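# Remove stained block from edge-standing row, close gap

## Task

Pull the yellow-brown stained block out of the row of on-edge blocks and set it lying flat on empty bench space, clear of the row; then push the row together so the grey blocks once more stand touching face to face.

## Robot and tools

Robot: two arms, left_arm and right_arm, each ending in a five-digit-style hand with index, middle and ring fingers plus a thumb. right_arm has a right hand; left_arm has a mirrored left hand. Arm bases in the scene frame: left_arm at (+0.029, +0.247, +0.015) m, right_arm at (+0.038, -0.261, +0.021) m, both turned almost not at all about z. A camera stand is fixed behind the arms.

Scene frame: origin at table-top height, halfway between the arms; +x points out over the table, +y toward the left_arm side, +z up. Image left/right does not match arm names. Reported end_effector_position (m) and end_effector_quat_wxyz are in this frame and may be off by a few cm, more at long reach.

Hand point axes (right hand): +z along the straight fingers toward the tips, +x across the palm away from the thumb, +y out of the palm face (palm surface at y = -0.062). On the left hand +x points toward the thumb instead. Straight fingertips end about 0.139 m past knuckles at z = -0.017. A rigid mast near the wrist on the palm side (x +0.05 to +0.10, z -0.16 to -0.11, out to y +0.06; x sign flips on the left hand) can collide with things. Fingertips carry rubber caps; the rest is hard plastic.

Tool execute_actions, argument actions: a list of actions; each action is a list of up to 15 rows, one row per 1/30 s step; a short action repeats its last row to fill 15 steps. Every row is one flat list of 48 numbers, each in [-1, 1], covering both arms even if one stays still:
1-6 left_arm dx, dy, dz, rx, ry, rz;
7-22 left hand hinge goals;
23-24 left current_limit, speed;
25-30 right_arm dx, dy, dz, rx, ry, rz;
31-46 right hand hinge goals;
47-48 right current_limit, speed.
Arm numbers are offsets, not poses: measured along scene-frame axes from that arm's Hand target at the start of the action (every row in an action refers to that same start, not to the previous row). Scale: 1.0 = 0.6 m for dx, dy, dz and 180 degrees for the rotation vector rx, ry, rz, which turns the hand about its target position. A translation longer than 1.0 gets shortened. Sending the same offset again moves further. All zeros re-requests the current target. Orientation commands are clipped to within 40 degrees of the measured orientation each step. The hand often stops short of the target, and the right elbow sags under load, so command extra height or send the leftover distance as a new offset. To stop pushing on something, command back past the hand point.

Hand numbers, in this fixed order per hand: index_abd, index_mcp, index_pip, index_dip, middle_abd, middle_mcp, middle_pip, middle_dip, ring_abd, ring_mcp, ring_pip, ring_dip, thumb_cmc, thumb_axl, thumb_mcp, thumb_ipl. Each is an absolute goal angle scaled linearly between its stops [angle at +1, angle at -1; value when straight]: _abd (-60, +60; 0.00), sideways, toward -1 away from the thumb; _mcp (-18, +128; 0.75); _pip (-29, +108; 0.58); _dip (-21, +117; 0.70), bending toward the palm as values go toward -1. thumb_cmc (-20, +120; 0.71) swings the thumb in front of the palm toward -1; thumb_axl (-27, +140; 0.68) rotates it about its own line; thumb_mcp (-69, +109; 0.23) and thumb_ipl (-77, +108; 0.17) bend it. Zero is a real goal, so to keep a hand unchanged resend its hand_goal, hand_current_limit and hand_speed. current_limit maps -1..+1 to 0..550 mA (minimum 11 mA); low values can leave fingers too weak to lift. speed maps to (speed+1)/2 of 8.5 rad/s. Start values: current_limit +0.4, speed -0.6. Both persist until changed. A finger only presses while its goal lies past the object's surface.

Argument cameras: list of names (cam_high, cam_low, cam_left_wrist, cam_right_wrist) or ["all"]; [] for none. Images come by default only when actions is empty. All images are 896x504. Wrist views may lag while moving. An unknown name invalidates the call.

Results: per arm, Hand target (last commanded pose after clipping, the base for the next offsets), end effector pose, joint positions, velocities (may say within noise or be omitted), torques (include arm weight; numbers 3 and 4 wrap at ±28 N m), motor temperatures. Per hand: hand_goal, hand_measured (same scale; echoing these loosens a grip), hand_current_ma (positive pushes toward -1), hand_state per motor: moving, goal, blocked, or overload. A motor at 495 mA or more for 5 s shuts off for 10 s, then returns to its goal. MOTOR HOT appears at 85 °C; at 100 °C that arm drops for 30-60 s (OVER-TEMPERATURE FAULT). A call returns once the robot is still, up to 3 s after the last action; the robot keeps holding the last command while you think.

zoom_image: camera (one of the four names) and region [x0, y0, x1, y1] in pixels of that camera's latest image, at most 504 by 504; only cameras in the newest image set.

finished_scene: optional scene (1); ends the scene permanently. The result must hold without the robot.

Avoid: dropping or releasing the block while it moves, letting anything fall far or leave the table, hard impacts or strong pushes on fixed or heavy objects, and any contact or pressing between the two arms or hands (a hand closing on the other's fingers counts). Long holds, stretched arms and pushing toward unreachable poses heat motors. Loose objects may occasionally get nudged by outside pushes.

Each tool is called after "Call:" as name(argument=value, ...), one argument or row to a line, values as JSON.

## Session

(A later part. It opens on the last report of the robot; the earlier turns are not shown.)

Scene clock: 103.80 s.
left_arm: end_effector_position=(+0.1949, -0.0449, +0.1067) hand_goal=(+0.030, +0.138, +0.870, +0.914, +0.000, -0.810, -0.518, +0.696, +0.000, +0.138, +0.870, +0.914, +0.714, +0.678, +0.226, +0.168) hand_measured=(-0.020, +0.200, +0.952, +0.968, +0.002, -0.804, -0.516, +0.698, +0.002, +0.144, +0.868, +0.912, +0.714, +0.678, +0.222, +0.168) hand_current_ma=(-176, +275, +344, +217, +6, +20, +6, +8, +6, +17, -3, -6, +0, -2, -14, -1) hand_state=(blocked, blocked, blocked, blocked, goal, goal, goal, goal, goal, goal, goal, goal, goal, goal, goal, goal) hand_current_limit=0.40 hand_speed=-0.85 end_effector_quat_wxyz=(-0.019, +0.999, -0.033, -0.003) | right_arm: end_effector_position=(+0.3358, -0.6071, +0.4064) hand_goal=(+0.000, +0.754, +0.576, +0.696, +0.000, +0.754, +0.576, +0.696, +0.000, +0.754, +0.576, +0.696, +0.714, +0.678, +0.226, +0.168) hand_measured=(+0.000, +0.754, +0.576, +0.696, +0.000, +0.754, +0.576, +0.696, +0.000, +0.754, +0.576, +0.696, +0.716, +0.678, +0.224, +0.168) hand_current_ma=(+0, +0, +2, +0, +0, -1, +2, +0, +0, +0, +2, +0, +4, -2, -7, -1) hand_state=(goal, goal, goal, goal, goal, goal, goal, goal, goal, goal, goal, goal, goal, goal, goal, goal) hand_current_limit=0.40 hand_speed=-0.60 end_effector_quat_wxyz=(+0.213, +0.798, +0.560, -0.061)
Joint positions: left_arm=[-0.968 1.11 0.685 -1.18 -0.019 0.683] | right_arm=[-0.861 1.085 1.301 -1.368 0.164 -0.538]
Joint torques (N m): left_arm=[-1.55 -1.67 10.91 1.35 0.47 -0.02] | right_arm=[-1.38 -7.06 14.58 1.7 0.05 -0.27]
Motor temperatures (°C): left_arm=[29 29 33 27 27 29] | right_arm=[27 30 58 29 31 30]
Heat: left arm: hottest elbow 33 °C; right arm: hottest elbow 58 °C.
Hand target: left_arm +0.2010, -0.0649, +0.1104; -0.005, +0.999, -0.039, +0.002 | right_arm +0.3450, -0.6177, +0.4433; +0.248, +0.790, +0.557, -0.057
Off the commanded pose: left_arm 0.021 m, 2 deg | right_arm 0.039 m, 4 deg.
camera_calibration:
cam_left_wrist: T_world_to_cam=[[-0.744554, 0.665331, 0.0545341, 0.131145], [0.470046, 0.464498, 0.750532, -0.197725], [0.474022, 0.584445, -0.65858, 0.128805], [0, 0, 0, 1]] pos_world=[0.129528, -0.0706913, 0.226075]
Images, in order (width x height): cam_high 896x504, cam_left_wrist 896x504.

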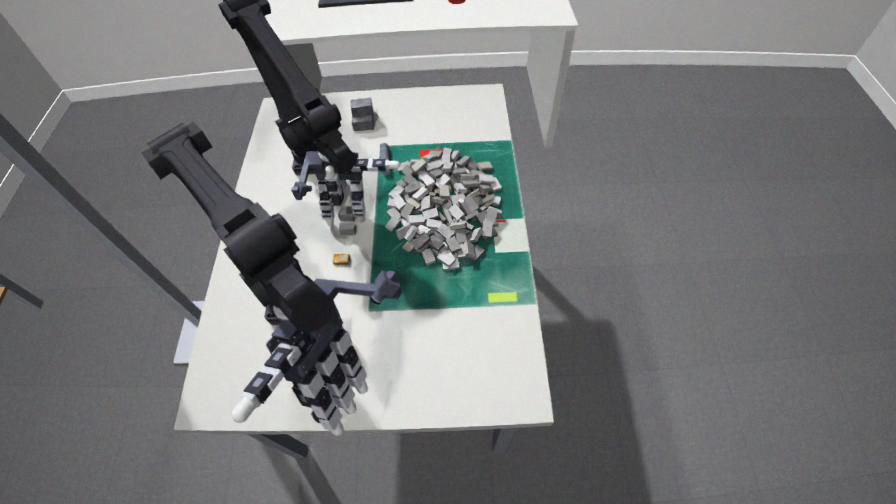

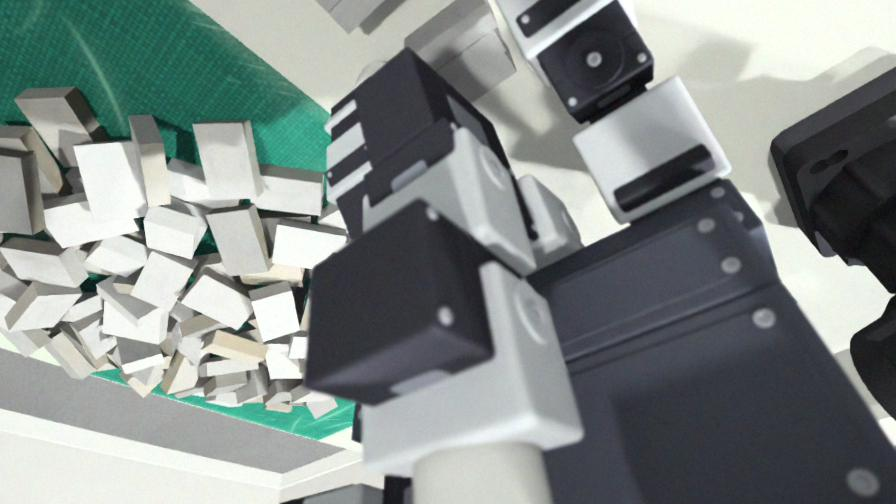

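Call:
execute_actions(
  actions=[
    [[0,0.02,0.015,0,0,0, 0.03,0.137,0.869,0.913,0,-0.805,-0.518,0.696,0,0.137,0.869,0.913,0.714,0.678,0.226,0.168,0.4,-0.85, 0,0,0,0,0,0, 0,0.754,0.576,0.696,0,0.754,0.576,0.696,0,0.754,0.576,0.696,0.714,0.678,0.226,0.168,0.4,-0.6],[0,0.02,0.03,0,0,0, 0.03,0.137,0.869,0.913,0,-0.805,-0.518,0.696,0,0.137,0.869,0.913,0.714,0.678,0.226,0.168,0.4,-0.85, 0,0,0,0,0,0, 0,0.754,0.576,0.696,0,0.754,0.576,0.696,0,0.754,0.576,0.696,0.714,0.678,0.226,0.168,0.4,-0.6],[0,0.02,0.045,0,0,0, 0.03,0.137,0.869,0.913,0,-0.805,-0.518,0.696,0,0.137,0.869,0.913,0.714,0.678,0.226,0.168,0.4,-0.85, 0,0,0,0,0,0, 0,0.754,0.576,0.696,0,0.754,0.576,0.696,0,0.754,0.576,0.696,0.714,0.678,0.226,0.168,0.4,-0.6]],
  ],
  cameras=["cam_high"],
)

Call:
zoom_image(
  camera="cam_high",
  region=[325, 190, 375, 240],
)

Scene clock: 106.23 s.
left_arm: end_effector_position=(+0.1928, -0.0436, +0.1203) hand_goal=(+0.030, +0.138, +0.870, +0.914, +0.000, -0.804, -0.518, +0.696, +0.000, +0.138, +0.870, +0.914, +0.714, +0.678, +0.226, +0.168) hand_measured=(+0.026, +0.150, +0.874, +0.916, +0.002, -0.798, -0.516, +0.698, +0.002, +0.144, +0.868, +0.912, +0.714, +0.678, +0.222, +0.168) hand_current_ma=(-7, +40, +11, +8, +6, +18, +6, +8, +6, +17, -3, -6, +0, -2, -14, -1) hand_state=(goal, goal, goal, goal, goal, goal, goal, goal, goal, goal, goal, goal, goal, goal, goal, goal) hand_current_limit=0.40 hand_speed=-0.85 end_effector_quat_wxyz=(-0.018, +0.999, -0.037, -0.006) | right_arm: end_effector_position=(+0.3358, -0.6071, +0.4064) hand_goal=(+0.000, +0.754, +0.576, +0.696, +0.000, +0.754, +0.576, +0.696, +0.000, +0.754, +0.576, +0.696, +0.714, +0.678, +0.226, +0.168) hand_measured=(+0.000, +0.754, +0.576, +0.696, +0.000, +0.754, +0.576, +0.696, +0.000, +0.754, +0.576, +0.696, +0.716, +0.678, +0.224, +0.168) hand_current_ma=(+0, +0, +2, +0, +0, -1, +2, +0, +0, +0, +2, +0, +4, -2, -7, -1) hand_state=(goal, goal, goal, goal, goal, goal, goal, goal, goal, goal, goal, goal, goal, goal, goal, goal) hand_current_limit=0.40 hand_speed=-0.60 end_effector_quat_wxyz=(+0.213, +0.798, +0.560, -0.061)
Joint positions: left_arm=[-0.964 1.088 0.708 -1.227 -0.012 0.694] | right_arm=[-0.861 1.085 1.301 -1.368 0.164 -0.538]
Joint torques (N m): left_arm=[0.44 -4.19 11.85 -0.16 0.1 0.09] | right_arm=[-1.44 -7.06 14.58 1.7 0.05 -0.27]
Motor temperatures (°C): left_arm=[29 29 33 27 27 29] | right_arm=[27 30 59 29 31 30]
Heat: left arm: hottest elbow 33 °C; right arm: hottest elbow 59 °C.
Hand target: left_arm +0.2010, -0.0530, +0.1374; -0.005, +0.999, -0.039, +0.002 | right_arm +0.3450, -0.6177, +0.4433; +0.248, +0.790, +0.557, -0.057
Off the commanded pose: left_arm 0.021 m, 2 deg | right_arm 0.039 m, 4 deg.
Images, in order (width x height): cam_high 896x504.

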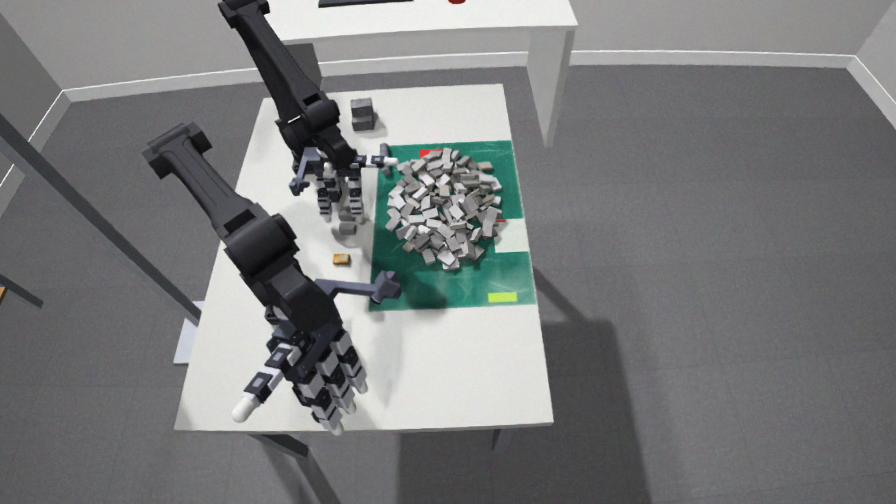

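Scaled by 10.080 from the camera's 896x504 image, which has a finer 1280x720 frame.

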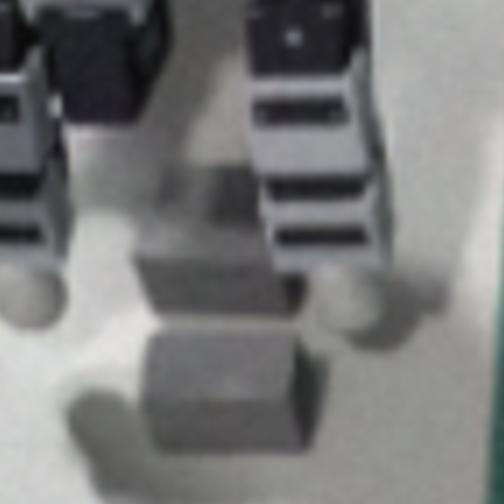

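Call:
execute_actions(
  actions=[
    [[0.003,-0.012,0,0,0,0, 0.03,0.137,0.869,0.913,0,-0.805,-0.518,0.696,0,0.137,0.869,0.913,0.714,0.678,0.226,0.168,0.4,-0.85, 0,0,0,0,0,0, 0,0.754,0.576,0.696,0,0.754,0.576,0.696,0,0.754,0.576,0.696,0.714,0.678,0.226,0.168,0.4,-0.6],[0.003,-0.024,0,0,0,0, 0.03,0.137,0.869,0.913,0,-0.805,-0.518,0.696,0,0.137,0.869,0.913,0.714,0.678,0.226,0.168,0.4,-0.85, 0,0,0,0,0,0, 0,0.754,0.576,0.696,0,0.754,0.576,0.696,0,0.754,0.576,0.696,0.714,0.678,0.226,0.168,0.4,-0.6],[0.003,-0.034,0,0,0,0, 0.03,0.137,0.869,0.913,0,-0.805,-0.518,0.696,0,0.137,0.869,0.913,0.714,0.678,0.226,0.168,0.4,-0.85, 0,0,0,0,0,0, 0,0.754,0.576,0.696,0,0.754,0.576,0.696,0,0.754,0.576,0.696,0.714,0.678,0.226,0.168,0.4,-0.6]],
    [[0,0,-0.012,0,0,0, 0.03,0.137,0.869,0.913,0,-0.805,-0.518,0.696,0,0.137,0.869,0.913,0.714,0.678,0.226,0.168,0.4,-0.85, 0,0,0,0,0,0, 0,0.754,0.576,0.696,0,0.754,0.576,0.696,0,0.754,0.576,0.696,0.714,0.678,0.226,0.168,0.4,-0.6],[0,0,-0.024,0,0,0, 0.03,0.137,0.869,0.913,0,-0.805,-0.518,0.696,0,0.137,0.869,0.913,0.714,0.678,0.226,0.168,0.4,-0.85, 0,0,0,0,0,0, 0,0.754,0.576,0.696,0,0.754,0.576,0.696,0,0.754,0.576,0.696,0.714,0.678,0.226,0.168,0.4,-0.6],[0,0,-0.036,0,0,0, 0.03,0.137,0.869,0.913,0,-0.805,-0.518,0.696,0,0.137,0.869,0.913,0.714,0.678,0.226,0.168,0.4,-0.85, 0,0,0,0,0,0, 0,0.754,0.576,0.696,0,0.754,0.576,0.696,0,0.754,0.576,0.696,0.714,0.678,0.226,0.168,0.4,-0.6],[0,0,-0.044,0,0,0, 0.03,0.137,0.869,0.913,0,-0.805,-0.518,0.696,0,0.137,0.869,0.913,0.714,0.678,0.226,0.168,0.4,-0.85, 0,0,0,0,0,0, 0,0.754,0.576,0.696,0,0.754,0.576,0.696,0,0.754,0.576,0.696,0.714,0.678,0.226,0.168,0.4,-0.6]],
  ],
  cameras=["cam_high", "cam_left_wrist"],
)

Call:
zoom_image(
  camera="cam_high",
  region=[325, 190, 375, 240],
)

Call:
zoom_image(
  camera="cam_left_wrist",
  region=[300, 0, 580, 160],
)

Scene clock: 108.40 s.
left_arm: end_effector_position=(+0.2033, -0.0713, +0.1151) hand_goal=(+0.030, +0.138, +0.870, +0.914, +0.000, -0.804, -0.518, +0.696, +0.000, +0.138, +0.870, +0.914, +0.714, +0.678, +0.226, +0.168) hand_measured=(+0.028, +0.148, +0.874, +0.916, +0.002, -0.798, -0.516, +0.698, +0.002, +0.144, +0.868, +0.912, +0.714, +0.678, +0.222, +0.168) hand_current_ma=(-7, +38, +11, +7, +6, +18, +6, +8, +6, +17, -3, -6, +0, -2, -14, -1) hand_state=(goal, goal, goal, goal, goal, goal, goal, goal, goal, goal, goal, goal, goal, goal, goal, goal) hand_current_limit=0.40 hand_speed=-0.85 end_effector_quat_wxyz=(-0.004, +0.999, -0.042, +0.003) | right_arm: end_effector_position=(+0.3358, -0.6071, +0.4064) hand_goal=(+0.000, +0.754, +0.576, +0.696, +0.000, +0.754, +0.576, +0.696, +0.000, +0.754, +0.576, +0.696, +0.714, +0.678, +0.226, +0.168) hand_measured=(+0.000, +0.754, +0.576, +0.696, +0.000, +0.754, +0.576, +0.696, +0.000, +0.754, +0.576, +0.696, +0.716, +0.678, +0.224, +0.168) hand_current_ma=(+0, +0, +2, +0, +0, -1, +2, +0, +0, +0, +2, +0, +4, -2, -7, -1) hand_state=(goal, goal, goal, goal, goal, goal, goal, goal, goal, goal, goal, goal, goal, goal, goal, goal) hand_current_limit=0.40 hand_speed=-0.60 end_effector_quat_wxyz=(+0.213, +0.798, +0.560, -0.061)
Joint positions: left_arm=[-0.987 1.162 0.739 -1.152 -0.01 0.682] | right_arm=[-0.861 1.085 1.301 -1.368 0.164 -0.538]
Joint torques (N m): left_arm=[-0.79 -4.19 8.12 0.77 0.04 -0.16] | right_arm=[-1.44 -7.12 14.58 1.72 0.05 -0.27]
Motor temperatures (°C): left_arm=[29 29 33 27 27 29] | right_arm=[27 30 59 29 31 30]
Heat: left arm: hottest elbow 33 °C; right arm: hottest elbow 59 °C.
Hand target: left_arm +0.2028, -0.0733, +0.1108; -0.005, +0.999, -0.039, +0.002 | right_arm +0.3450, -0.6177, +0.4433; +0.248, +0.790, +0.557, -0.057
Off the commanded pose: left_arm 0.005 m, 0 deg | right_arm 0.039 m, 4 deg.
camera_calibration:
cam_left_wrist: T_world_to_cam=[[-0.732796, 0.679905, 0.0271914, 0.156302], [0.471321, 0.478352, 0.74097, -0.193909], [0.490782, 0.555795, -0.670988, 0.14177], [0, 0, 0, 1]] pos_world=[0.136352, -0.0923091, 0.234556]
Images, in order (width x height): cam_high 896x504, cam_left_wrist 896x504.

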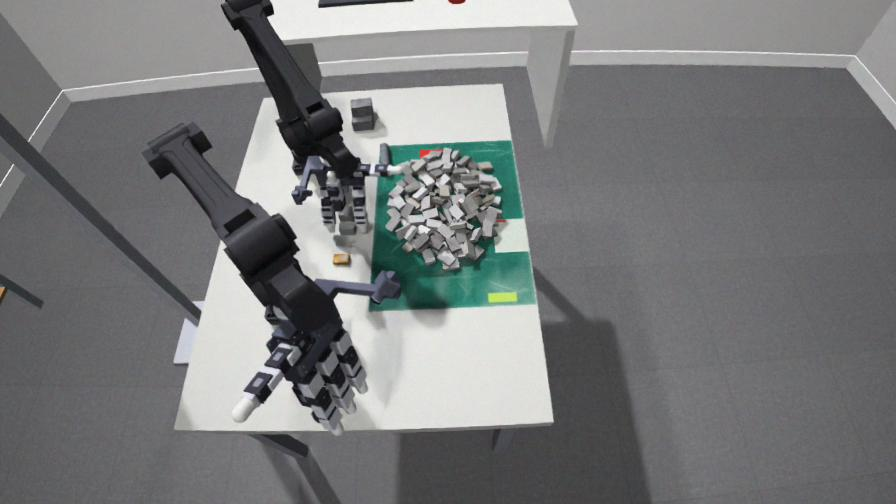

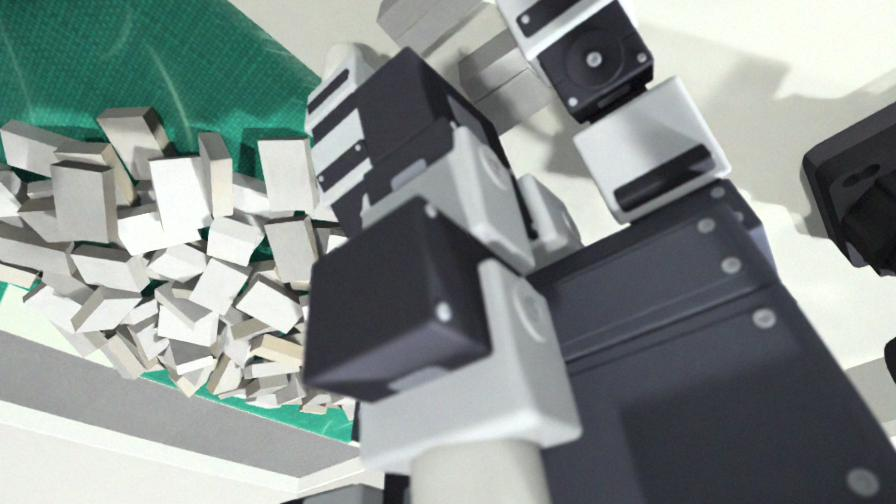

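Scaled by 10.080 from the camera's 896x504 image, which has a finer 1280x720 frame.

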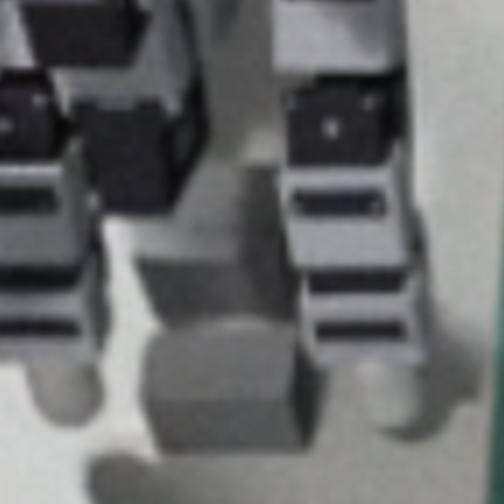

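Scaled by 1.800 from the camera's 896x504 image, which has a finer 1280x720 frame.

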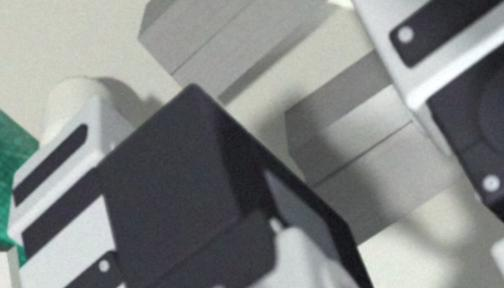

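Call:
zoom_image(
  camera="cam_left_wrist",
  region=[360, 0, 540, 120],
)

Scaled by 2.800 from the camera's 896x504 image, which has a finer 1280x720 frame.

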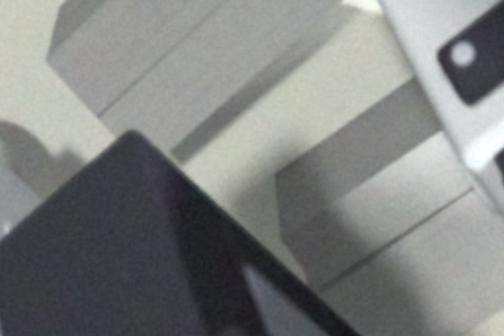

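Call:
execute_actions(
  actions=[
    [[0,0.009,-0.003,0,0,0, 0.03,0.137,0.869,0.913,0,-0.8,-0.518,0.696,0,0.137,0.869,0.913,0.714,0.678,0.226,0.168,0.4,-0.85, 0,0,0,0,0,0, 0,0.754,0.576,0.696,0,0.754,0.576,0.696,0,0.754,0.576,0.696,0.714,0.678,0.226,0.168,0.4,-0.6],[0,0.018,-0.005,0,0,0, 0.03,0.137,0.869,0.913,0,-0.8,-0.518,0.696,0,0.137,0.869,0.913,0.714,0.678,0.226,0.168,0.4,-0.85, 0,0,0,0,0,0, 0,0.754,0.576,0.696,0,0.754,0.576,0.696,0,0.754,0.576,0.696,0.714,0.678,0.226,0.168,0.4,-0.6]],
  ],
  cameras=["cam_left_wrist"],
)

Call:
zoom_image(
  camera="cam_left_wrist",
  region=[320, 0, 500, 120],
)

Scene clock: 111.27 s.
left_arm: end_effector_position=(+0.2004, -0.0621, +0.1064) hand_goal=(+0.030, +0.138, +0.870, +0.914, +0.000, -0.800, -0.518, +0.696, +0.000, +0.138, +0.870, +0.914, +0.714, +0.678, +0.226, +0.168) hand_measured=(+0.028, +0.148, +0.874, +0.916, +0.002, -0.794, -0.516, +0.698, +0.002, +0.144, +0.868, +0.912, +0.714, +0.678, +0.222, +0.168) hand_current_ma=(-7, +38, +11, +7, +6, +17, +6, +8, +6, +17, -3, -6, +0, -2, -14, -1) hand_state=(goal, goal, goal, goal, goal, goal, goal, goal, goal, goal, goal, goal, goal, goal, goal, goal) hand_current_limit=0.40 hand_speed=-0.85 end_effector_quat_wxyz=(-0.011, +0.999, -0.038, -0.002) | right_arm: end_effector_position=(+0.3358, -0.6071, +0.4064) hand_goal=(+0.000, +0.754, +0.576, +0.696, +0.000, +0.754, +0.576, +0.696, +0.000, +0.754, +0.576, +0.696, +0.714, +0.678, +0.226, +0.168) hand_measured=(+0.000, +0.754, +0.576, +0.696, +0.000, +0.754, +0.576, +0.696, +0.000, +0.754, +0.576, +0.696, +0.716, +0.678, +0.224, +0.168) hand_current_ma=(+0, +0, +2, +0, +0, -1, +2, +0, +0, +0, +2, +0, +4, -2, -7, -1) hand_state=(goal, goal, goal, goal, goal, goal, goal, goal, goal, goal, goal, goal, goal, goal, goal, goal) hand_current_limit=0.40 hand_speed=-0.60 end_effector_quat_wxyz=(+0.213, +0.798, +0.560, -0.061)
Joint positions: left_arm=[-0.979 1.155 0.713 -1.147 -0.01 0.682] | right_arm=[-0.861 1.085 1.301 -1.368 0.164 -0.538]
Joint torques (N m): left_arm=[0.5 -5.07 8.12 0.65 0.02 0.04] | right_arm=[-1.44 -7.12 14.57 1.7 0.05 -0.27]
Motor temperatures (°C): left_arm=[29 29 33 27 27 29] | right_arm=[27 30 59 29 31 30]
Heat: left arm: hottest elbow 33 °C; right arm: hottest elbow 59 °C.
Hand target: left_arm +0.2028, -0.0626, +0.1080; -0.005, +0.999, -0.039, +0.002 | right_arm +0.3450, -0.6177, +0.4433; +0.248, +0.790, +0.557, -0.057
Off the commanded pose: left_arm 0.003 m, 1 deg | right_arm 0.039 m, 4 deg.
camera_calibration:
cam_left_wrist: T_world_to_cam=[[-0.737915, 0.673558, 0.0424424, 0.147143], [0.474097, 0.472585, 0.742897, -0.191683], [0.480326, 0.568316, -0.668059, 0.134823], [0, 0, 0, 1]] pos_world=[0.134696, -0.0851451, 0.226225]
Images, in order (width x height): cam_left_wrist 896x504.

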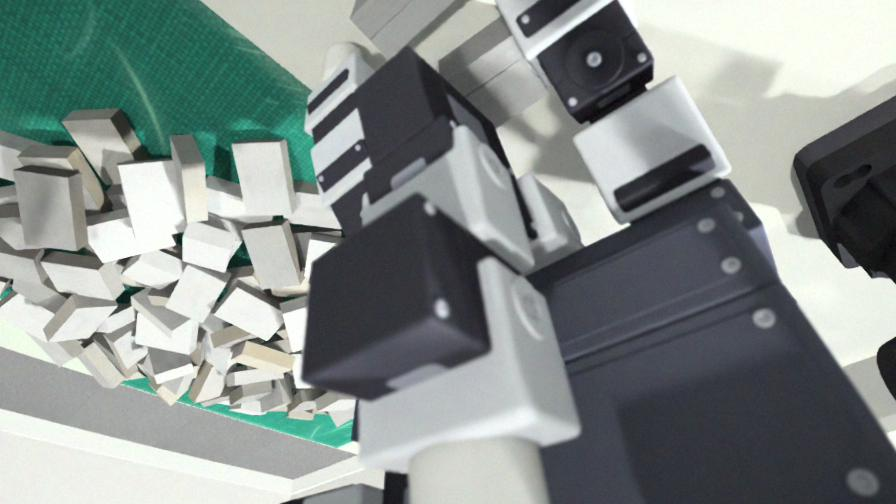

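Scaled by 2.800 from the camera's 896x504 image, which has a finer 1280x720 frame.

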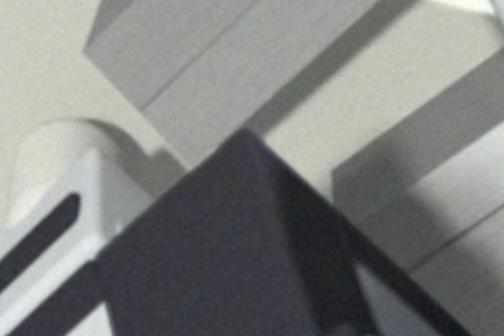

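Call:
execute_actions(
  actions=[
    [[0,0,0,0,0,0, -0.15,0.115,0.869,0.913,0,-0.8,-0.518,0.696,0,0.137,0.869,0.913,0.714,0.678,0.226,0.168,0.4,-0.92, 0,0,0,0,0,0, 0,0.754,0.576,0.696,0,0.754,0.576,0.696,0,0.754,0.576,0.696,0.714,0.678,0.226,0.168,0.4,-0.6]],
    [[0,0,0,0,0,0, -0.25,0.115,0.869,0.913,0,-0.8,-0.518,0.696,0,0.137,0.869,0.913,0.714,0.678,0.226,0.168,0.4,-0.94, 0,0,0,0,0,0, 0,0.754,0.576,0.696,0,0.754,0.576,0.696,0,0.754,0.576,0.696,0.714,0.678,0.226,0.168,0.4,-0.6]],
    [[0,0,0,0,0,0, -0.25,0.115,0.869,0.913,0,-0.8,-0.518,0.696,0,0.137,0.869,0.913,0.714,0.678,0.226,0.168,0.4,-0.94, 0,0,0,0,0,0, 0,0.754,0.576,0.696,0,0.754,0.576,0.696,0,0.754,0.576,0.696,0.714,0.678,0.226,0.168,0.4,-0.6]],
  ],
  cameras=["cam_left_wrist","cam_high"],
)

Call:
zoom_image(
  camera="cam_left_wrist",
  region=[320, 0, 500, 120],
)

Call:
zoom_image(
  camera="cam_high",
  region=[325, 190, 375, 240],
)

Scene clock: 113.97 s.
left_arm: end_effector_position=(+0.2015, -0.0621, +0.1066) hand_goal=(-0.250, +0.116, +0.870, +0.914, +0.000, -0.800, -0.518, +0.696, +0.000, +0.138, +0.870, +0.914, +0.714, +0.678, +0.226, +0.168) hand_measured=(-0.226, +0.128, +0.874, +0.916, +0.002, -0.794, -0.516, +0.698, +0.002, +0.144, +0.868, +0.912, +0.714, +0.678, +0.222, +0.168) hand_current_ma=(+77, +44, +11, +7, +6, +17, +6, +8, +6, +17, -3, -6, +0, -2, -14, -1) hand_state=(blocked, goal, goal, goal, goal, goal, goal, goal, goal, goal, goal, goal, goal, goal, goal, goal) hand_current_limit=0.40 hand_speed=-0.94 end_effector_quat_wxyz=(-0.010, +0.999, -0.037, -0.001) | right_arm: end_effector_position=(+0.3358, -0.6071, +0.4064) hand_goal=(+0.000, +0.754, +0.576, +0.696, +0.000, +0.754, +0.576, +0.696, +0.000, +0.754, +0.576, +0.696, +0.714, +0.678, +0.226, +0.168) hand_measured=(+0.000, +0.754, +0.576, +0.696, +0.000, +0.754, +0.576, +0.696, +0.000, +0.754, +0.576, +0.696, +0.716, +0.678, +0.224, +0.168) hand_current_ma=(+0, +0, +2, +0, +0, -1, +2, +0, +0, +0, +2, +0, +4, -2, -7, -1) hand_state=(goal, goal, goal, goal, goal, goal, goal, goal, goal, goal, goal, goal, goal, goal, goal, goal) hand_current_limit=0.40 hand_speed=-0.60 end_effector_quat_wxyz=(+0.213, +0.798, +0.560, -0.061)
Joint positions: left_arm=[-0.977 1.155 0.713 -1.145 -0.011 0.682] | right_arm=[-0.861 1.085 1.301 -1.368 0.164 -0.538]
Joint torques (N m): left_arm=[0.26 -5.07 8.13 0.55 0.08 0.04] | right_arm=[-1.38 -7.12 14.57 1.7 0.05 -0.27]
Motor temperatures (°C): left_arm=[29 29 33 27 27 29] | right_arm=[27 30 60 29 31 30]
Heat: left arm: hottest elbow 33 °C; right arm: hottest elbow 60 °C.
Hand target: left_arm +0.2028, -0.0626, +0.1079; -0.005, +0.999, -0.039, +0.002 | right_arm +0.3450, -0.6177, +0.4433; +0.248, +0.790, +0.557, -0.057
Off the commanded pose: left_arm 0.002 m, 1 deg | right_arm 0.039 m, 4 deg.
camera_calibration:
cam_left_wrist: T_world_to_cam=[[-0.739255, 0.672237, 0.0399889, 0.148431], [0.471578, 0.474371, 0.743362, -0.191723], [0.480746, 0.568392, -0.667693, 0.134258], [0, 0, 0, 1]] pos_world=[0.135597, -0.0851435, 0.226227]
Images, in order (width x height): cam_high 896x504, cam_left_wrist 896x504.

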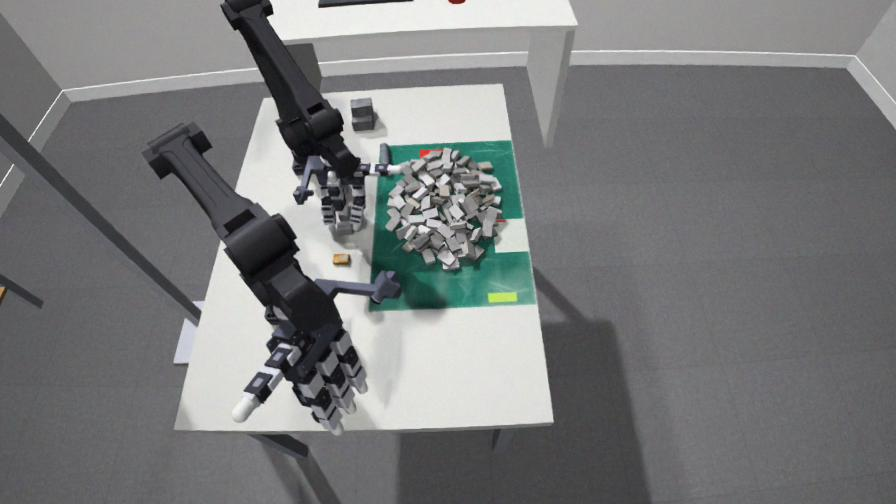

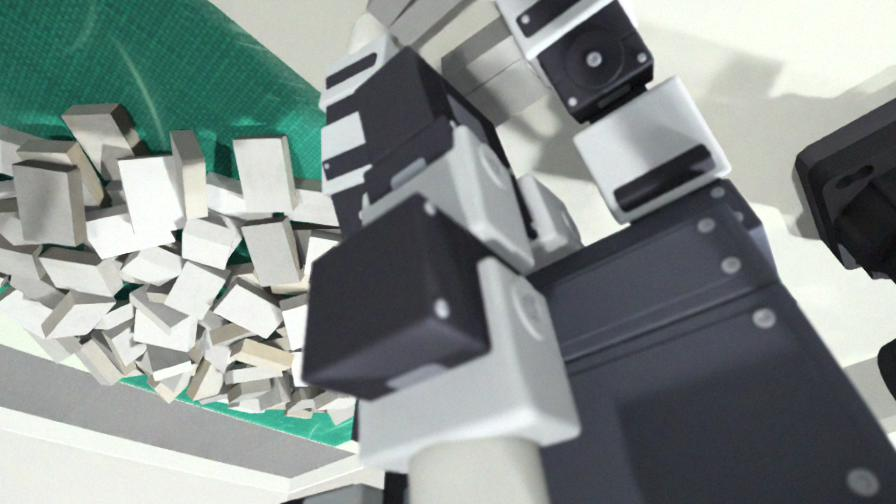

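Scaled by 2.800 from the camera's 896x504 image, which has a finer 1280x720 frame.

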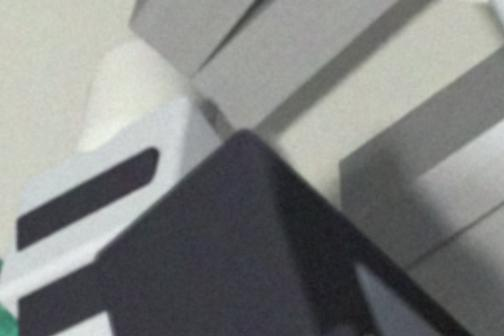

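Scaled by 10.080 from the camera's 896x504 image, which has a finer 1280x720 frame.

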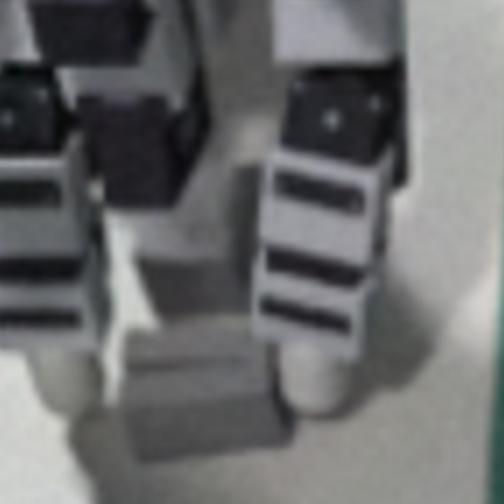

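Call:
execute_actions(
  actions=[
    [[0,0,0,0,0,0, -0.1,0.137,0.869,0.913,0,-0.8,-0.518,0.696,0,0.137,0.869,0.913,0.714,0.678,0.226,0.168,0.4,-0.8, 0,0,0,0,0,0, 0,0.754,0.576,0.696,0,0.754,0.576,0.696,0,0.754,0.576,0.696,0.714,0.678,0.226,0.168,0.4,-0.6],[0,0,0.02,0,0,0, 0,0.137,0.869,0.913,0,-0.8,-0.518,0.696,0,0.137,0.869,0.913,0.714,0.678,0.226,0.168,0.4,-0.8, 0,0,0,0,0,0, 0,0.754,0.576,0.696,0,0.754,0.576,0.696,0,0.754,0.576,0.696,0.714,0.678,0.226,0.168,0.4,-0.6],[0,0,0.04,0,0,0, 0,0.137,0.869,0.913,0,-0.8,-0.518,0.696,0,0.137,0.869,0.913,0.714,0.678,0.226,0.168,0.4,-0.8, 0,0,0,0,0,0, 0,0.754,0.576,0.696,0,0.754,0.576,0.696,0,0.754,0.576,0.696,0.714,0.678,0.226,0.168,0.4,-0.6],[0,0,0.06,0,0,0, 0,0.137,0.869,0.913,0,-0.8,-0.518,0.696,0,0.137,0.869,0.913,0.714,0.678,0.226,0.168,0.4,-0.8, 0,0,0,0,0,0, 0,0.754,0.576,0.696,0,0.754,0.576,0.696,0,0.754,0.576,0.696,0.714,0.678,0.226,0.168,0.4,-0.6],[0,0,0.1,0,0,0, 0,0.137,0.869,0.913,0,-0.8,-0.518,0.696,0,0.137,0.869,0.913,0.714,0.678,0.226,0.168,0.4,-0.8, 0,0,0,0,0,0, 0,0.754,0.576,0.696,0,0.754,0.576,0.696,0,0.754,0.576,0.696,0.714,0.678,0.226,0.168,0.4,-0.6]],
    [[-0.008,0.05,0.02,0,0,0, -0.094,0.137,0.869,0.913,0.094,0.137,0.869,0.913,0,-0.66,-0.518,0.696,0.714,0.678,0.226,0.168,0.4,-0.6, 0,0,0,0,0,0, 0,0.754,0.576,0.696,0,0.754,0.576,0.696,0,0.754,0.576,0.696,0.714,0.678,0.226,0.168,0.4,-0.6],[-0.017,0.1,0.02,0,0,0, -0.094,0.137,0.869,0.913,0.094,0.137,0.869,0.913,0,-0.66,-0.518,0.696,0.714,0.678,0.226,0.168,0.4,-0.6, 0,0,0,0,0,0, 0,0.754,0.576,0.696,0,0.754,0.576,0.696,0,0.754,0.576,0.696,0.714,0.678,0.226,0.168,0.4,-0.6],[-0.025,0.14,0.02,0,0,0, -0.094,0.137,0.869,0.913,0.094,0.137,0.869,0.913,0,-0.66,-0.518,0.696,0.714,0.678,0.226,0.168,0.4,-0.6, 0,0,0,0,0,0, 0,0.754,0.576,0.696,0,0.754,0.576,0.696,0,0.754,0.576,0.696,0.714,0.678,0.226,0.168,0.4,-0.6],[-0.033,0.185,0.02,0,0,0, -0.094,0.137,0.869,0.913,0.094,0.137,0.869,0.913,0,-0.66,-0.518,0.696,0.714,0.678,0.226,0.168,0.4,-0.6, 0,0,0,0,0,0, 0,0.754,0.576,0.696,0,0.754,0.576,0.696,0,0.754,0.576,0.696,0.714,0.678,0.226,0.168,0.4,-0.6]],
  ],
  cameras=["cam_left_wrist","cam_high"],
)

Call:
zoom_image(
  camera="cam_high",
  region=[325, 190, 375, 240],
)

Call:
zoom_image(
  camera="cam_left_wrist",
  region=[280, 0, 560, 160],
)

Scene clock: 117.60 s.
left_arm: end_effector_position=(+0.1848, +0.0455, +0.1795) hand_goal=(-0.094, +0.138, +0.870, +0.914, +0.094, +0.138, +0.870, +0.914, +0.000, -0.660, -0.518, +0.696, +0.714, +0.678, +0.226, +0.168) hand_measured=(-0.090, +0.142, +0.872, +0.916, +0.090, +0.142, +0.868, +0.912, +0.002, -0.642, -0.514, +0.698, +0.714, +0.678, +0.222, +0.168) hand_current_ma=(+7, +13, +8, +7, -7, +13, -5, -7, +6, +65, +12, +8, -1, -2, -14, -1) hand_state=(goal, goal, goal, goal, goal, goal, goal, goal, goal, goal, goal, goal, goal, goal, goal, goal) hand_current_limit=0.40 hand_speed=-0.60 end_effector_quat_wxyz=(-0.004, +0.999, -0.034, +0.006) | right_arm: end_effector_position=(+0.3358, -0.6071, +0.4064) hand_goal=(+0.000, +0.754, +0.576, +0.696, +0.000, +0.754, +0.576, +0.696, +0.000, +0.754, +0.576, +0.696, +0.714, +0.678, +0.226, +0.168) hand_measured=(+0.000, +0.754, +0.576, +0.696, +0.000, +0.754, +0.576, +0.696, +0.000, +0.754, +0.576, +0.696, +0.716, +0.678, +0.224, +0.168) hand_current_ma=(+0, +0, +2, +0, +0, -1, +2, +0, +0, +0, +2, +0, +4, -2, -7, -1) hand_state=(goal, goal, goal, goal, goal, goal, goal, goal, goal, goal, goal, goal, goal, goal, goal, goal) hand_current_limit=0.40 hand_speed=-0.60 end_effector_quat_wxyz=(+0.213, +0.798, +0.560, -0.061)
Joint positions: left_arm=[-0.715 0.775 0.692 -1.483 -0.014 0.937] | right_arm=[-0.861 1.085 1.301 -1.368 0.164 -0.538]
Joint torques (N m): left_arm=[0.44 -1.2 9.26 -0.1 0.16 0.03] | right_arm=[-1.44 -7.06 14.57 1.72 0.05 -0.28]
Motor temperatures (°C): left_arm=[29 29 33 27 27 29] | right_arm=[27 30 60 29 31 30]
Heat: left arm: hottest elbow 33 °C; right arm: hottest elbow 60 °C.
Hand target: left_arm +0.1831, +0.0484, +0.1801; -0.005, +0.999, -0.039, +0.002 | right_arm +0.3450, -0.6177, +0.4433; +0.248, +0.790, +0.557, -0.057
Off the commanded pose: left_arm 0.003 m, 1 deg | right_arm 0.039 m, 4 deg.
camera_calibration:
cam_left_wrist: T_world_to_cam=[[-0.743758, 0.668105, 0.0214417, 0.0652145], [0.458569, 0.486632, 0.743575, -0.287253], [0.486352, 0.562873, -0.668308, 0.12922], [0, 0, 0, 1]] pos_world=[0.117383, 0.0234818, 0.298555]
Images, in order (width x height): cam_high 896x504, cam_left_wrist 896x504.

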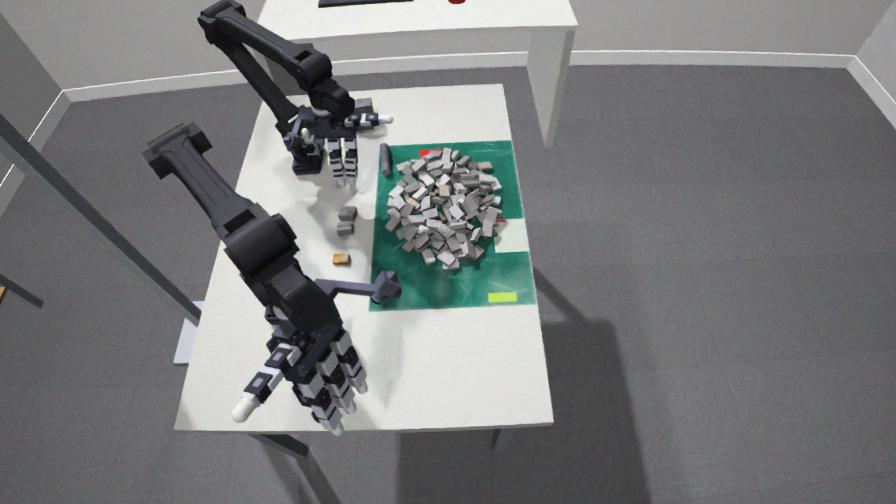

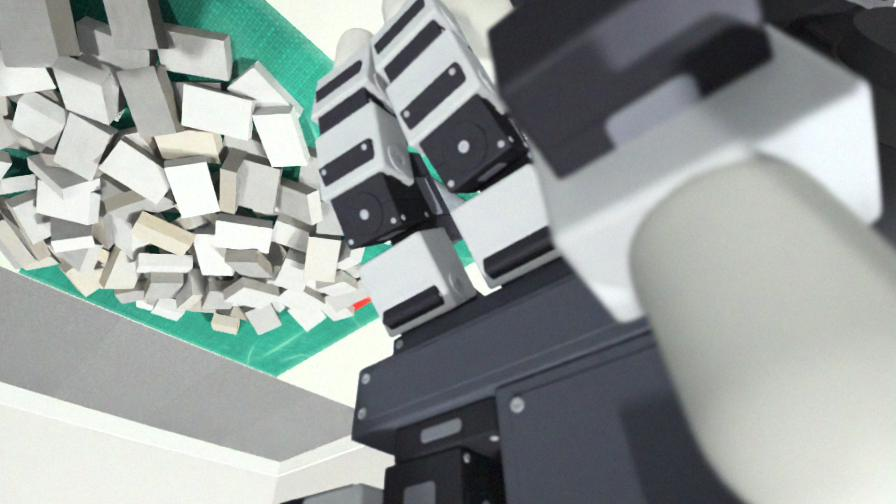

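Scaled by 10.080 from the camera's 896x504 image, which has a finer 1280x720 frame.

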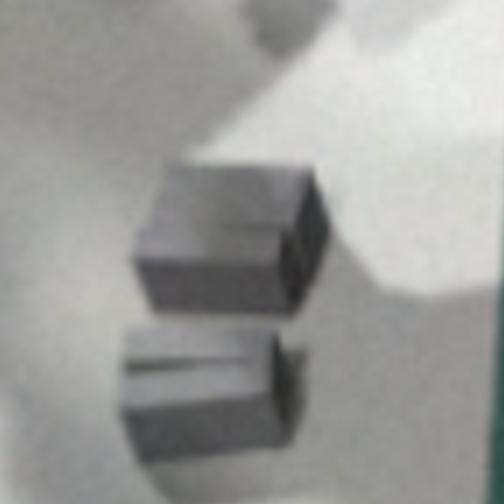

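Scaled by 1.800 from the camera's 896x504 image, which has a finer 1280x720 frame.

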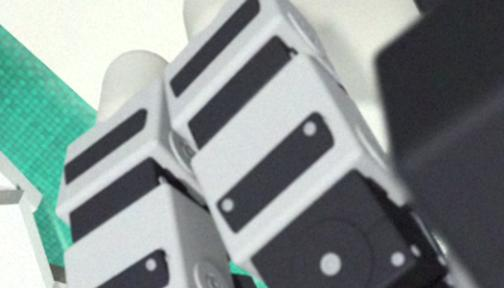

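Call:
execute_actions(
  actions=[
    [[0,0,-0.02,0,0,0, -0.094,0.137,0.869,0.913,0.094,0.137,0.869,0.913,0,-0.64,-0.518,0.696,0.714,0.678,0.226,0.168,0.4,-0.6, 0,0,0,0,0,0, 0,0.754,0.576,0.696,0,0.754,0.576,0.696,0,0.754,0.576,0.696,0.714,0.678,0.226,0.168,0.4,-0.6],[0,0,-0.045,0,0,0, -0.094,0.137,0.869,0.913,0.094,0.137,0.869,0.913,0,-0.64,-0.518,0.696,0.714,0.678,0.226,0.168,0.4,-0.6, 0,0,0,0,0,0, 0,0.754,0.576,0.696,0,0.754,0.576,0.696,0,0.754,0.576,0.696,0.714,0.678,0.226,0.168,0.4,-0.6],[0,0,-0.07,0,0,0, -0.094,0.137,0.869,0.913,0.094,0.137,0.869,0.913,0,-0.64,-0.518,0.696,0.714,0.678,0.226,0.168,0.4,-0.6, 0,0,0,0,0,0, 0,0.754,0.576,0.696,0,0.754,0.576,0.696,0,0.754,0.576,0.696,0.714,0.678,0.226,0.168,0.4,-0.6],[0,0,-0.095,0,0,0, -0.094,0.137,0.869,0.913,0.094,0.137,0.869,0.913,0,-0.64,-0.518,0.696,0.714,0.678,0.226,0.168,0.4,-0.6, 0,0,0,0,0,0, 0,0.754,0.576,0.696,0,0.754,0.576,0.696,0,0.754,0.576,0.696,0.714,0.678,0.226,0.168,0.4,-0.6],[0,0,-0.114,0,0,0, -0.094,0.137,0.869,0.913,0.094,0.137,0.869,0.913,0,-0.64,-0.518,0.696,0.714,0.678,0.226,0.168,0.4,-0.6, 0,0,0,0,0,0, 0,0.754,0.576,0.696,0,0.754,0.576,0.696,0,0.754,0.576,0.696,0.714,0.678,0.226,0.168,0.4,-0.6]],
  ],
  cameras=["cam_left_wrist","cam_high"],
)

Call:
zoom_image(
  camera="cam_high",
  region=[320, 180, 380, 240],
)

Call:
zoom_image(
  camera="cam_left_wrist",
  region=[280, 0, 560, 160],
)

Scene clock: 119.70 s.
left_arm: end_effector_position=(+0.1810, +0.0499, +0.1130) hand_goal=(-0.094, +0.138, +0.870, +0.914, +0.094, +0.138, +0.870, +0.914, +0.000, -0.640, -0.518, +0.696, +0.714, +0.678, +0.226, +0.168) hand_measured=(-0.092, +0.142, +0.872, +0.916, +0.090, +0.142, +0.868, +0.912, +0.002, -0.634, -0.514, +0.698, +0.714, +0.678, +0.222, +0.168) hand_current_ma=(+7, +13, +8, +7, -7, +13, -4, -7, +6, +20, +12, +8, -1, -2, -14, -1) hand_state=(goal, goal, goal, goal, goal, goal, goal, goal, goal, goal, goal, goal, goal, goal, goal, goal) hand_current_limit=0.40 hand_speed=-0.60 end_effector_quat_wxyz=(-0.007, +0.999, -0.036, +0.001) | right_arm: end_effector_position=(+0.3358, -0.6071, +0.4064) hand_goal=(+0.000, +0.754, +0.576, +0.696, +0.000, +0.754, +0.576, +0.696, +0.000, +0.754, +0.576, +0.696, +0.714, +0.678, +0.226, +0.168) hand_measured=(+0.000, +0.754, +0.576, +0.696, +0.000, +0.754, +0.576, +0.696, +0.000, +0.754, +0.576, +0.696, +0.716, +0.678, +0.224, +0.168) hand_current_ma=(+0, +0, +2, +0, +0, -1, +2, +0, +0, +0, +2, +0, +4, -2, -7, -1) hand_state=(goal, goal, goal, goal, goal, goal, goal, goal, goal, goal, goal, goal, goal, goal, goal, goal) hand_current_limit=0.40 hand_speed=-0.60 end_effector_quat_wxyz=(+0.213, +0.798, +0.560, -0.061)
Joint positions: left_arm=[-0.707 0.808 0.531 -1.3 -0.012 0.949] | right_arm=[-0.861 1.085 1.301 -1.368 0.164 -0.538]
Joint torques (N m): left_arm=[0.38 -0.38 8.79 0.64 0.15 0.06] | right_arm=[-1.44 -7.06 14.57 1.72 0.05 -0.27]
Motor temperatures (°C): left_arm=[29 29 33 27 27 29] | right_arm=[27 30 60 29 31 30]
Heat: left arm: hottest elbow 33 °C; right arm: hottest elbow 60 °C.
Hand target: left_arm +0.1830, +0.0484, +0.1116; -0.005, +0.999, -0.039, +0.002 | right_arm +0.3450, -0.6177, +0.4433; +0.248, +0.790, +0.557, -0.057
Off the commanded pose: left_arm 0.003 m, 0 deg | right_arm 0.039 m, 4 deg.
camera_calibration:
cam_left_wrist: T_world_to_cam=[[-0.740927, 0.670792, 0.0326513, 0.0589602], [0.467564, 0.480329, 0.74207, -0.239385], [0.482091, 0.565086, -0.669527, 0.0848783], [0, 0, 0, 1]] pos_world=[0.114694, 0.0274703, 0.232544]
Images, in order (width x height): cam_high 896x504, cam_left_wrist 896x504.

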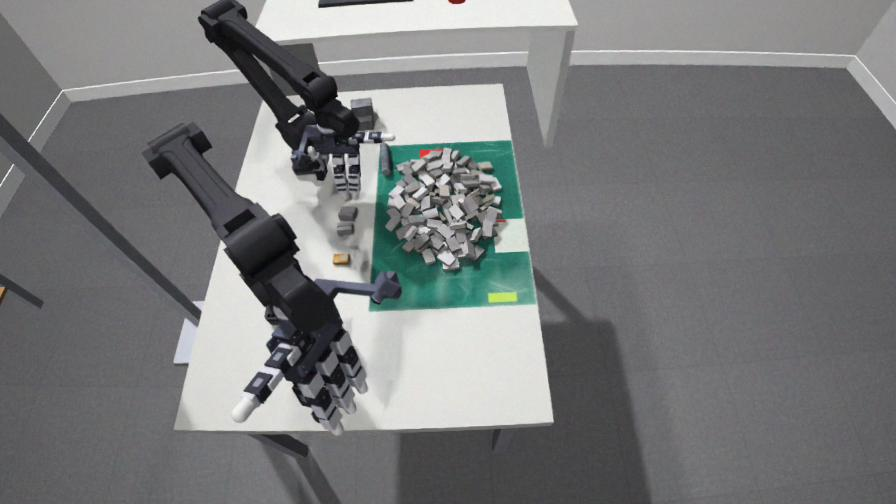

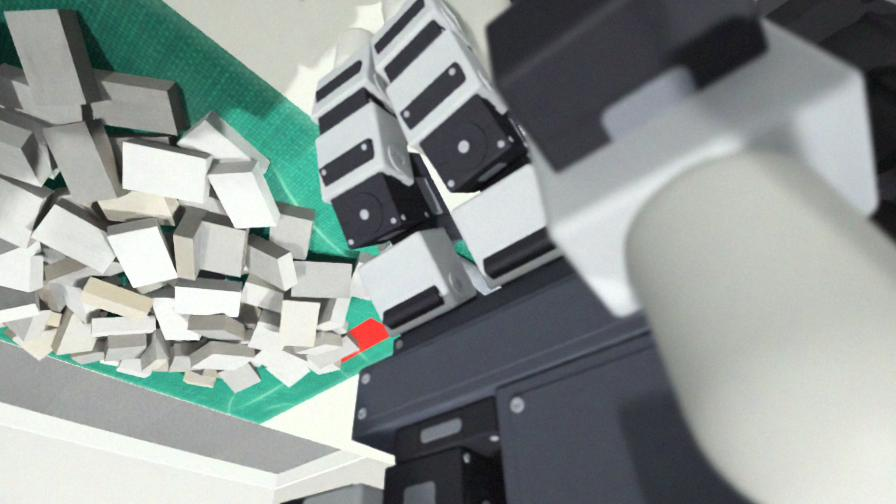

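Scaled by 8.400 from the camera's 896x504 image, which has a finer 1280x720 frame.

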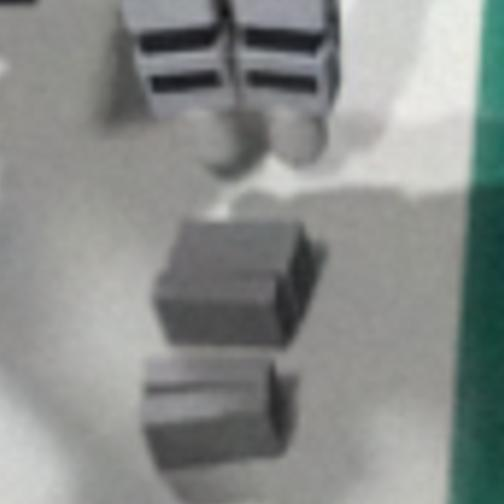

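Scaled by 1.800 from the camera's 896x504 image, which has a finer 1280x720 frame.

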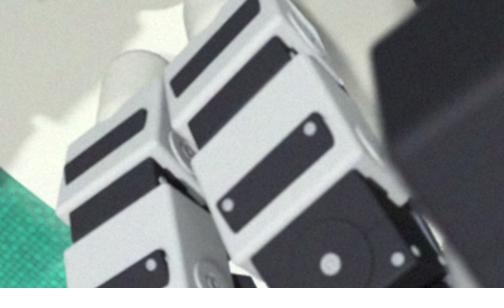

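Call:
execute_actions(
  actions=[
    [[0,-0.01,0.03,0,0,0, -0.085,0.25,0.8,0.85,0.085,0.25,0.8,0.85,0,-0.635,-0.518,0.696,0.714,0.678,0.226,0.168,0.4,-0.7, 0,0,0,0,0,0, 0,0.754,0.576,0.696,0,0.754,0.576,0.696,0,0.754,0.576,0.696,0.714,0.678,0.226,0.168,0.4,-0.6],[0,-0.03,0.06,0,0,0, -0.085,0.4,0.7,0.8,0.085,0.4,0.7,0.8,0,-0.635,-0.518,0.696,0.714,0.678,0.226,0.168,0.4,-0.7, 0,0,0,0,0,0, 0,0.754,0.576,0.696,0,0.754,0.576,0.696,0,0.754,0.576,0.696,0.714,0.678,0.226,0.168,0.4,-0.6],[0,-0.05,0.08,0,0,0, -0.085,0.55,0.65,0.75,0.085,0.55,0.65,0.75,0,-0.635,-0.518,0.696,0.714,0.678,0.226,0.168,0.4,-0.7, 0,0,0,0,0,0, 0,0.754,0.576,0.696,0,0.754,0.576,0.696,0,0.754,0.576,0.696,0.714,0.678,0.226,0.168,0.4,-0.6],[0,-0.08,0.08,0,0,0, -0.085,0.754,0.576,0.696,0.085,0.754,0.576,0.696,0,-0.635,-0.518,0.696,0.714,0.678,0.226,0.168,0.4,-0.7, 0,0,0,0,0,0, 0,0.754,0.576,0.696,0,0.754,0.576,0.696,0,0.754,0.576,0.696,0.714,0.678,0.226,0.168,0.4,-0.6],[0,-0.1,0.08,0,0,0, -0.085,0.754,0.576,0.696,0.085,0.754,0.576,0.696,0,-0.635,-0.518,0.696,0.714,0.678,0.226,0.168,0.4,-0.7, 0,0,0,0,0,0, 0,0.754,0.576,0.696,0,0.754,0.576,0.696,0,0.754,0.576,0.696,0.714,0.678,0.226,0.168,0.4,-0.6]],
    [[0,-0.005,-0.015,0,0,0, -0.085,0.754,0.576,0.696,0.085,0.754,0.576,0.696,0,-0.635,-0.518,0.696,0.714,0.678,0.226,0.168,0.4,-0.7, 0,0,0,0,0,0, 0,0.754,0.576,0.696,0,0.754,0.576,0.696,0,0.754,0.576,0.696,0.714,0.678,0.226,0.168,0.4,-0.6],[0,-0.01,-0.03,0,0,0, -0.085,0.754,0.576,0.696,0.085,0.754,0.576,0.696,0,-0.635,-0.518,0.696,0.714,0.678,0.226,0.168,0.4,-0.7, 0,0,0,0,0,0, 0,0.754,0.576,0.696,0,0.754,0.576,0.696,0,0.754,0.576,0.696,0.714,0.678,0.226,0.168,0.4,-0.6],[0,-0.01,-0.045,0,0,0, -0.085,0.754,0.576,0.696,0.085,0.754,0.576,0.696,0,-0.635,-0.518,0.696,0.714,0.678,0.226,0.168,0.4,-0.7, 0,0,0,0,0,0, 0,0.754,0.576,0.696,0,0.754,0.576,0.696,0,0.754,0.576,0.696,0.714,0.678,0.226,0.168,0.4,-0.6],[0,-0.01,-0.055,0,0,0, -0.085,0.754,0.576,0.696,0.085,0.754,0.576,0.696,0,-0.635,-0.518,0.696,0.714,0.678,0.226,0.168,0.4,-0.7, 0,0,0,0,0,0, 0,0.754,0.576,0.696,0,0.754,0.576,0.696,0,0.754,0.576,0.696,0.714,0.678,0.226,0.168,0.4,-0.6]],
  ],
  cameras=["cam_left_wrist","cam_high"],
)

Call:
zoom_image(
  camera="cam_high",
  region=[320, 180, 380, 240],
)

Call:
zoom_image(
  camera="cam_left_wrist",
  region=[280, 0, 560, 160],
)

Scene clock: 124.97 s.
left_arm: end_effector_position=(+0.1823, -0.0154, +0.1294) hand_goal=(-0.084, +0.754, +0.576, +0.696, +0.086, +0.754, +0.576, +0.696, +0.000, -0.634, -0.518, +0.696, +0.714, +0.678, +0.226, +0.168) hand_measured=(-0.086, +0.750, +0.578, +0.698, +0.088, +0.750, +0.578, +0.698, +0.002, -0.628, -0.514, +0.698, +0.714, +0.678, +0.222, +0.168) hand_current_ma=(-5, -14, +6, +7, +6, -15, +6, +8, +6, +19, +10, +8, +0, -2, -14, -1) hand_state=(goal, goal, goal, goal, goal, goal, goal, goal, goal, goal, goal, goal, goal, goal, goal, goal) hand_current_limit=0.40 hand_speed=-0.70 end_effector_quat_wxyz=(-0.005, +0.999, -0.042, +0.001) | right_arm: end_effector_position=(+0.3358, -0.6071, +0.4064) hand_goal=(+0.000, +0.754, +0.576, +0.696, +0.000, +0.754, +0.576, +0.696, +0.000, +0.754, +0.576, +0.696, +0.714, +0.678, +0.226, +0.168) hand_measured=(+0.000, +0.754, +0.576, +0.696, +0.000, +0.754, +0.576, +0.696, +0.000, +0.754, +0.576, +0.696, +0.716, +0.678, +0.224, +0.168) hand_current_ma=(+0, +0, +2, +0, +0, -1, +2, +0, +0, +0, +2, +0, +4, -2, -7, -1) hand_state=(goal, goal, goal, goal, goal, goal, goal, goal, goal, goal, goal, goal, goal, goal, goal, goal) hand_current_limit=0.40 hand_speed=-0.60 end_effector_quat_wxyz=(+0.213, +0.798, +0.560, -0.061)
Joint positions: left_arm=[-0.922 0.964 0.651 -1.263 -0.008 0.747] | right_arm=[-0.861 1.085 1.301 -1.368 0.164 -0.538]
Joint torques (N m): left_arm=[-0.91 -2.02 8.49 0.61 -0.11 -0.16] | right_arm=[-1.44 -7.06 14.57 1.72 0.05 -0.27]
Motor temperatures (°C): left_arm=[29 29 33 27 27 29] | right_arm=[27 30 61 29 31 30]
Heat: left arm: hottest elbow 33 °C; right arm: hottest elbow 61 °C.
Hand target: left_arm +0.1829, -0.0175, +0.1265; -0.005, +0.999, -0.039, +0.002 | right_arm +0.3450, -0.6177, +0.4433; +0.248, +0.790, +0.557, -0.057
Off the commanded pose: left_arm 0.004 m, 0 deg | right_arm 0.039 m, 4 deg.
camera_calibration:
cam_left_wrist: T_world_to_cam=[[-0.732689, 0.679899, 0.0300732, 0.102152], [0.473946, 0.478037, 0.739497, -0.221758], [0.488407, 0.556075, -0.672488, 0.131215], [0, 0, 0, 1]] pos_world=[0.11586, -0.0364101, 0.249158]
Images, in order (width x height): cam_high 896x504, cam_left_wrist 896x504.

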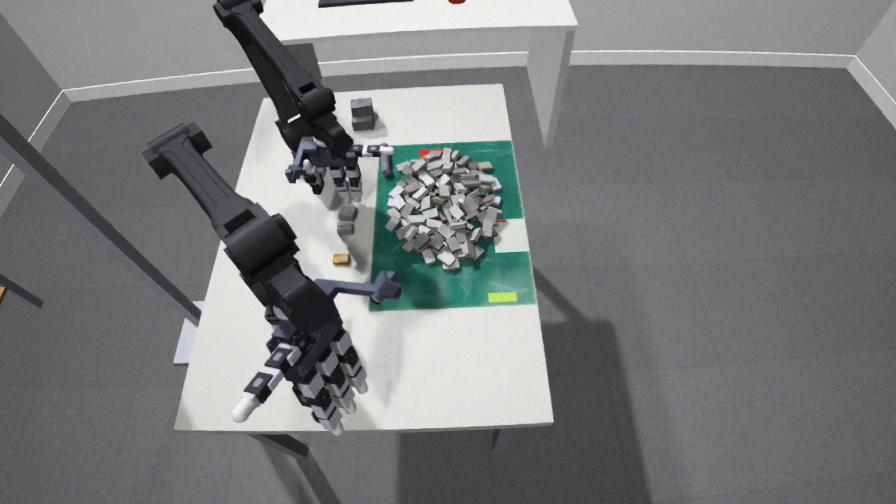

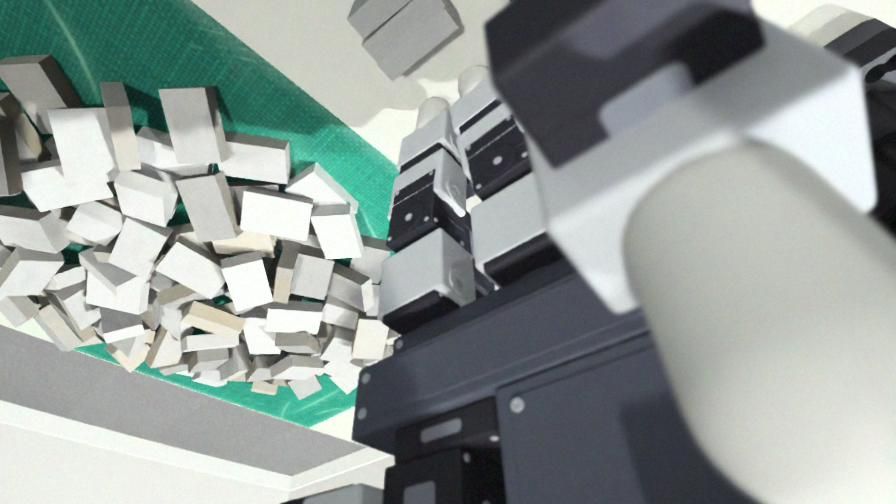

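Scaled by 8.400 from the camera's 896x504 image, which has a finer 1280x720 frame.

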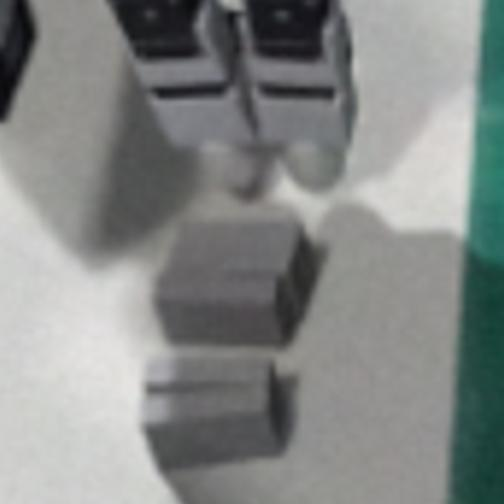

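Scaled by 1.800 from the camera's 896x504 image, which has a finer 1280x720 frame.

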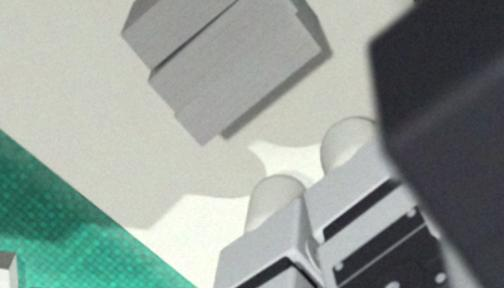

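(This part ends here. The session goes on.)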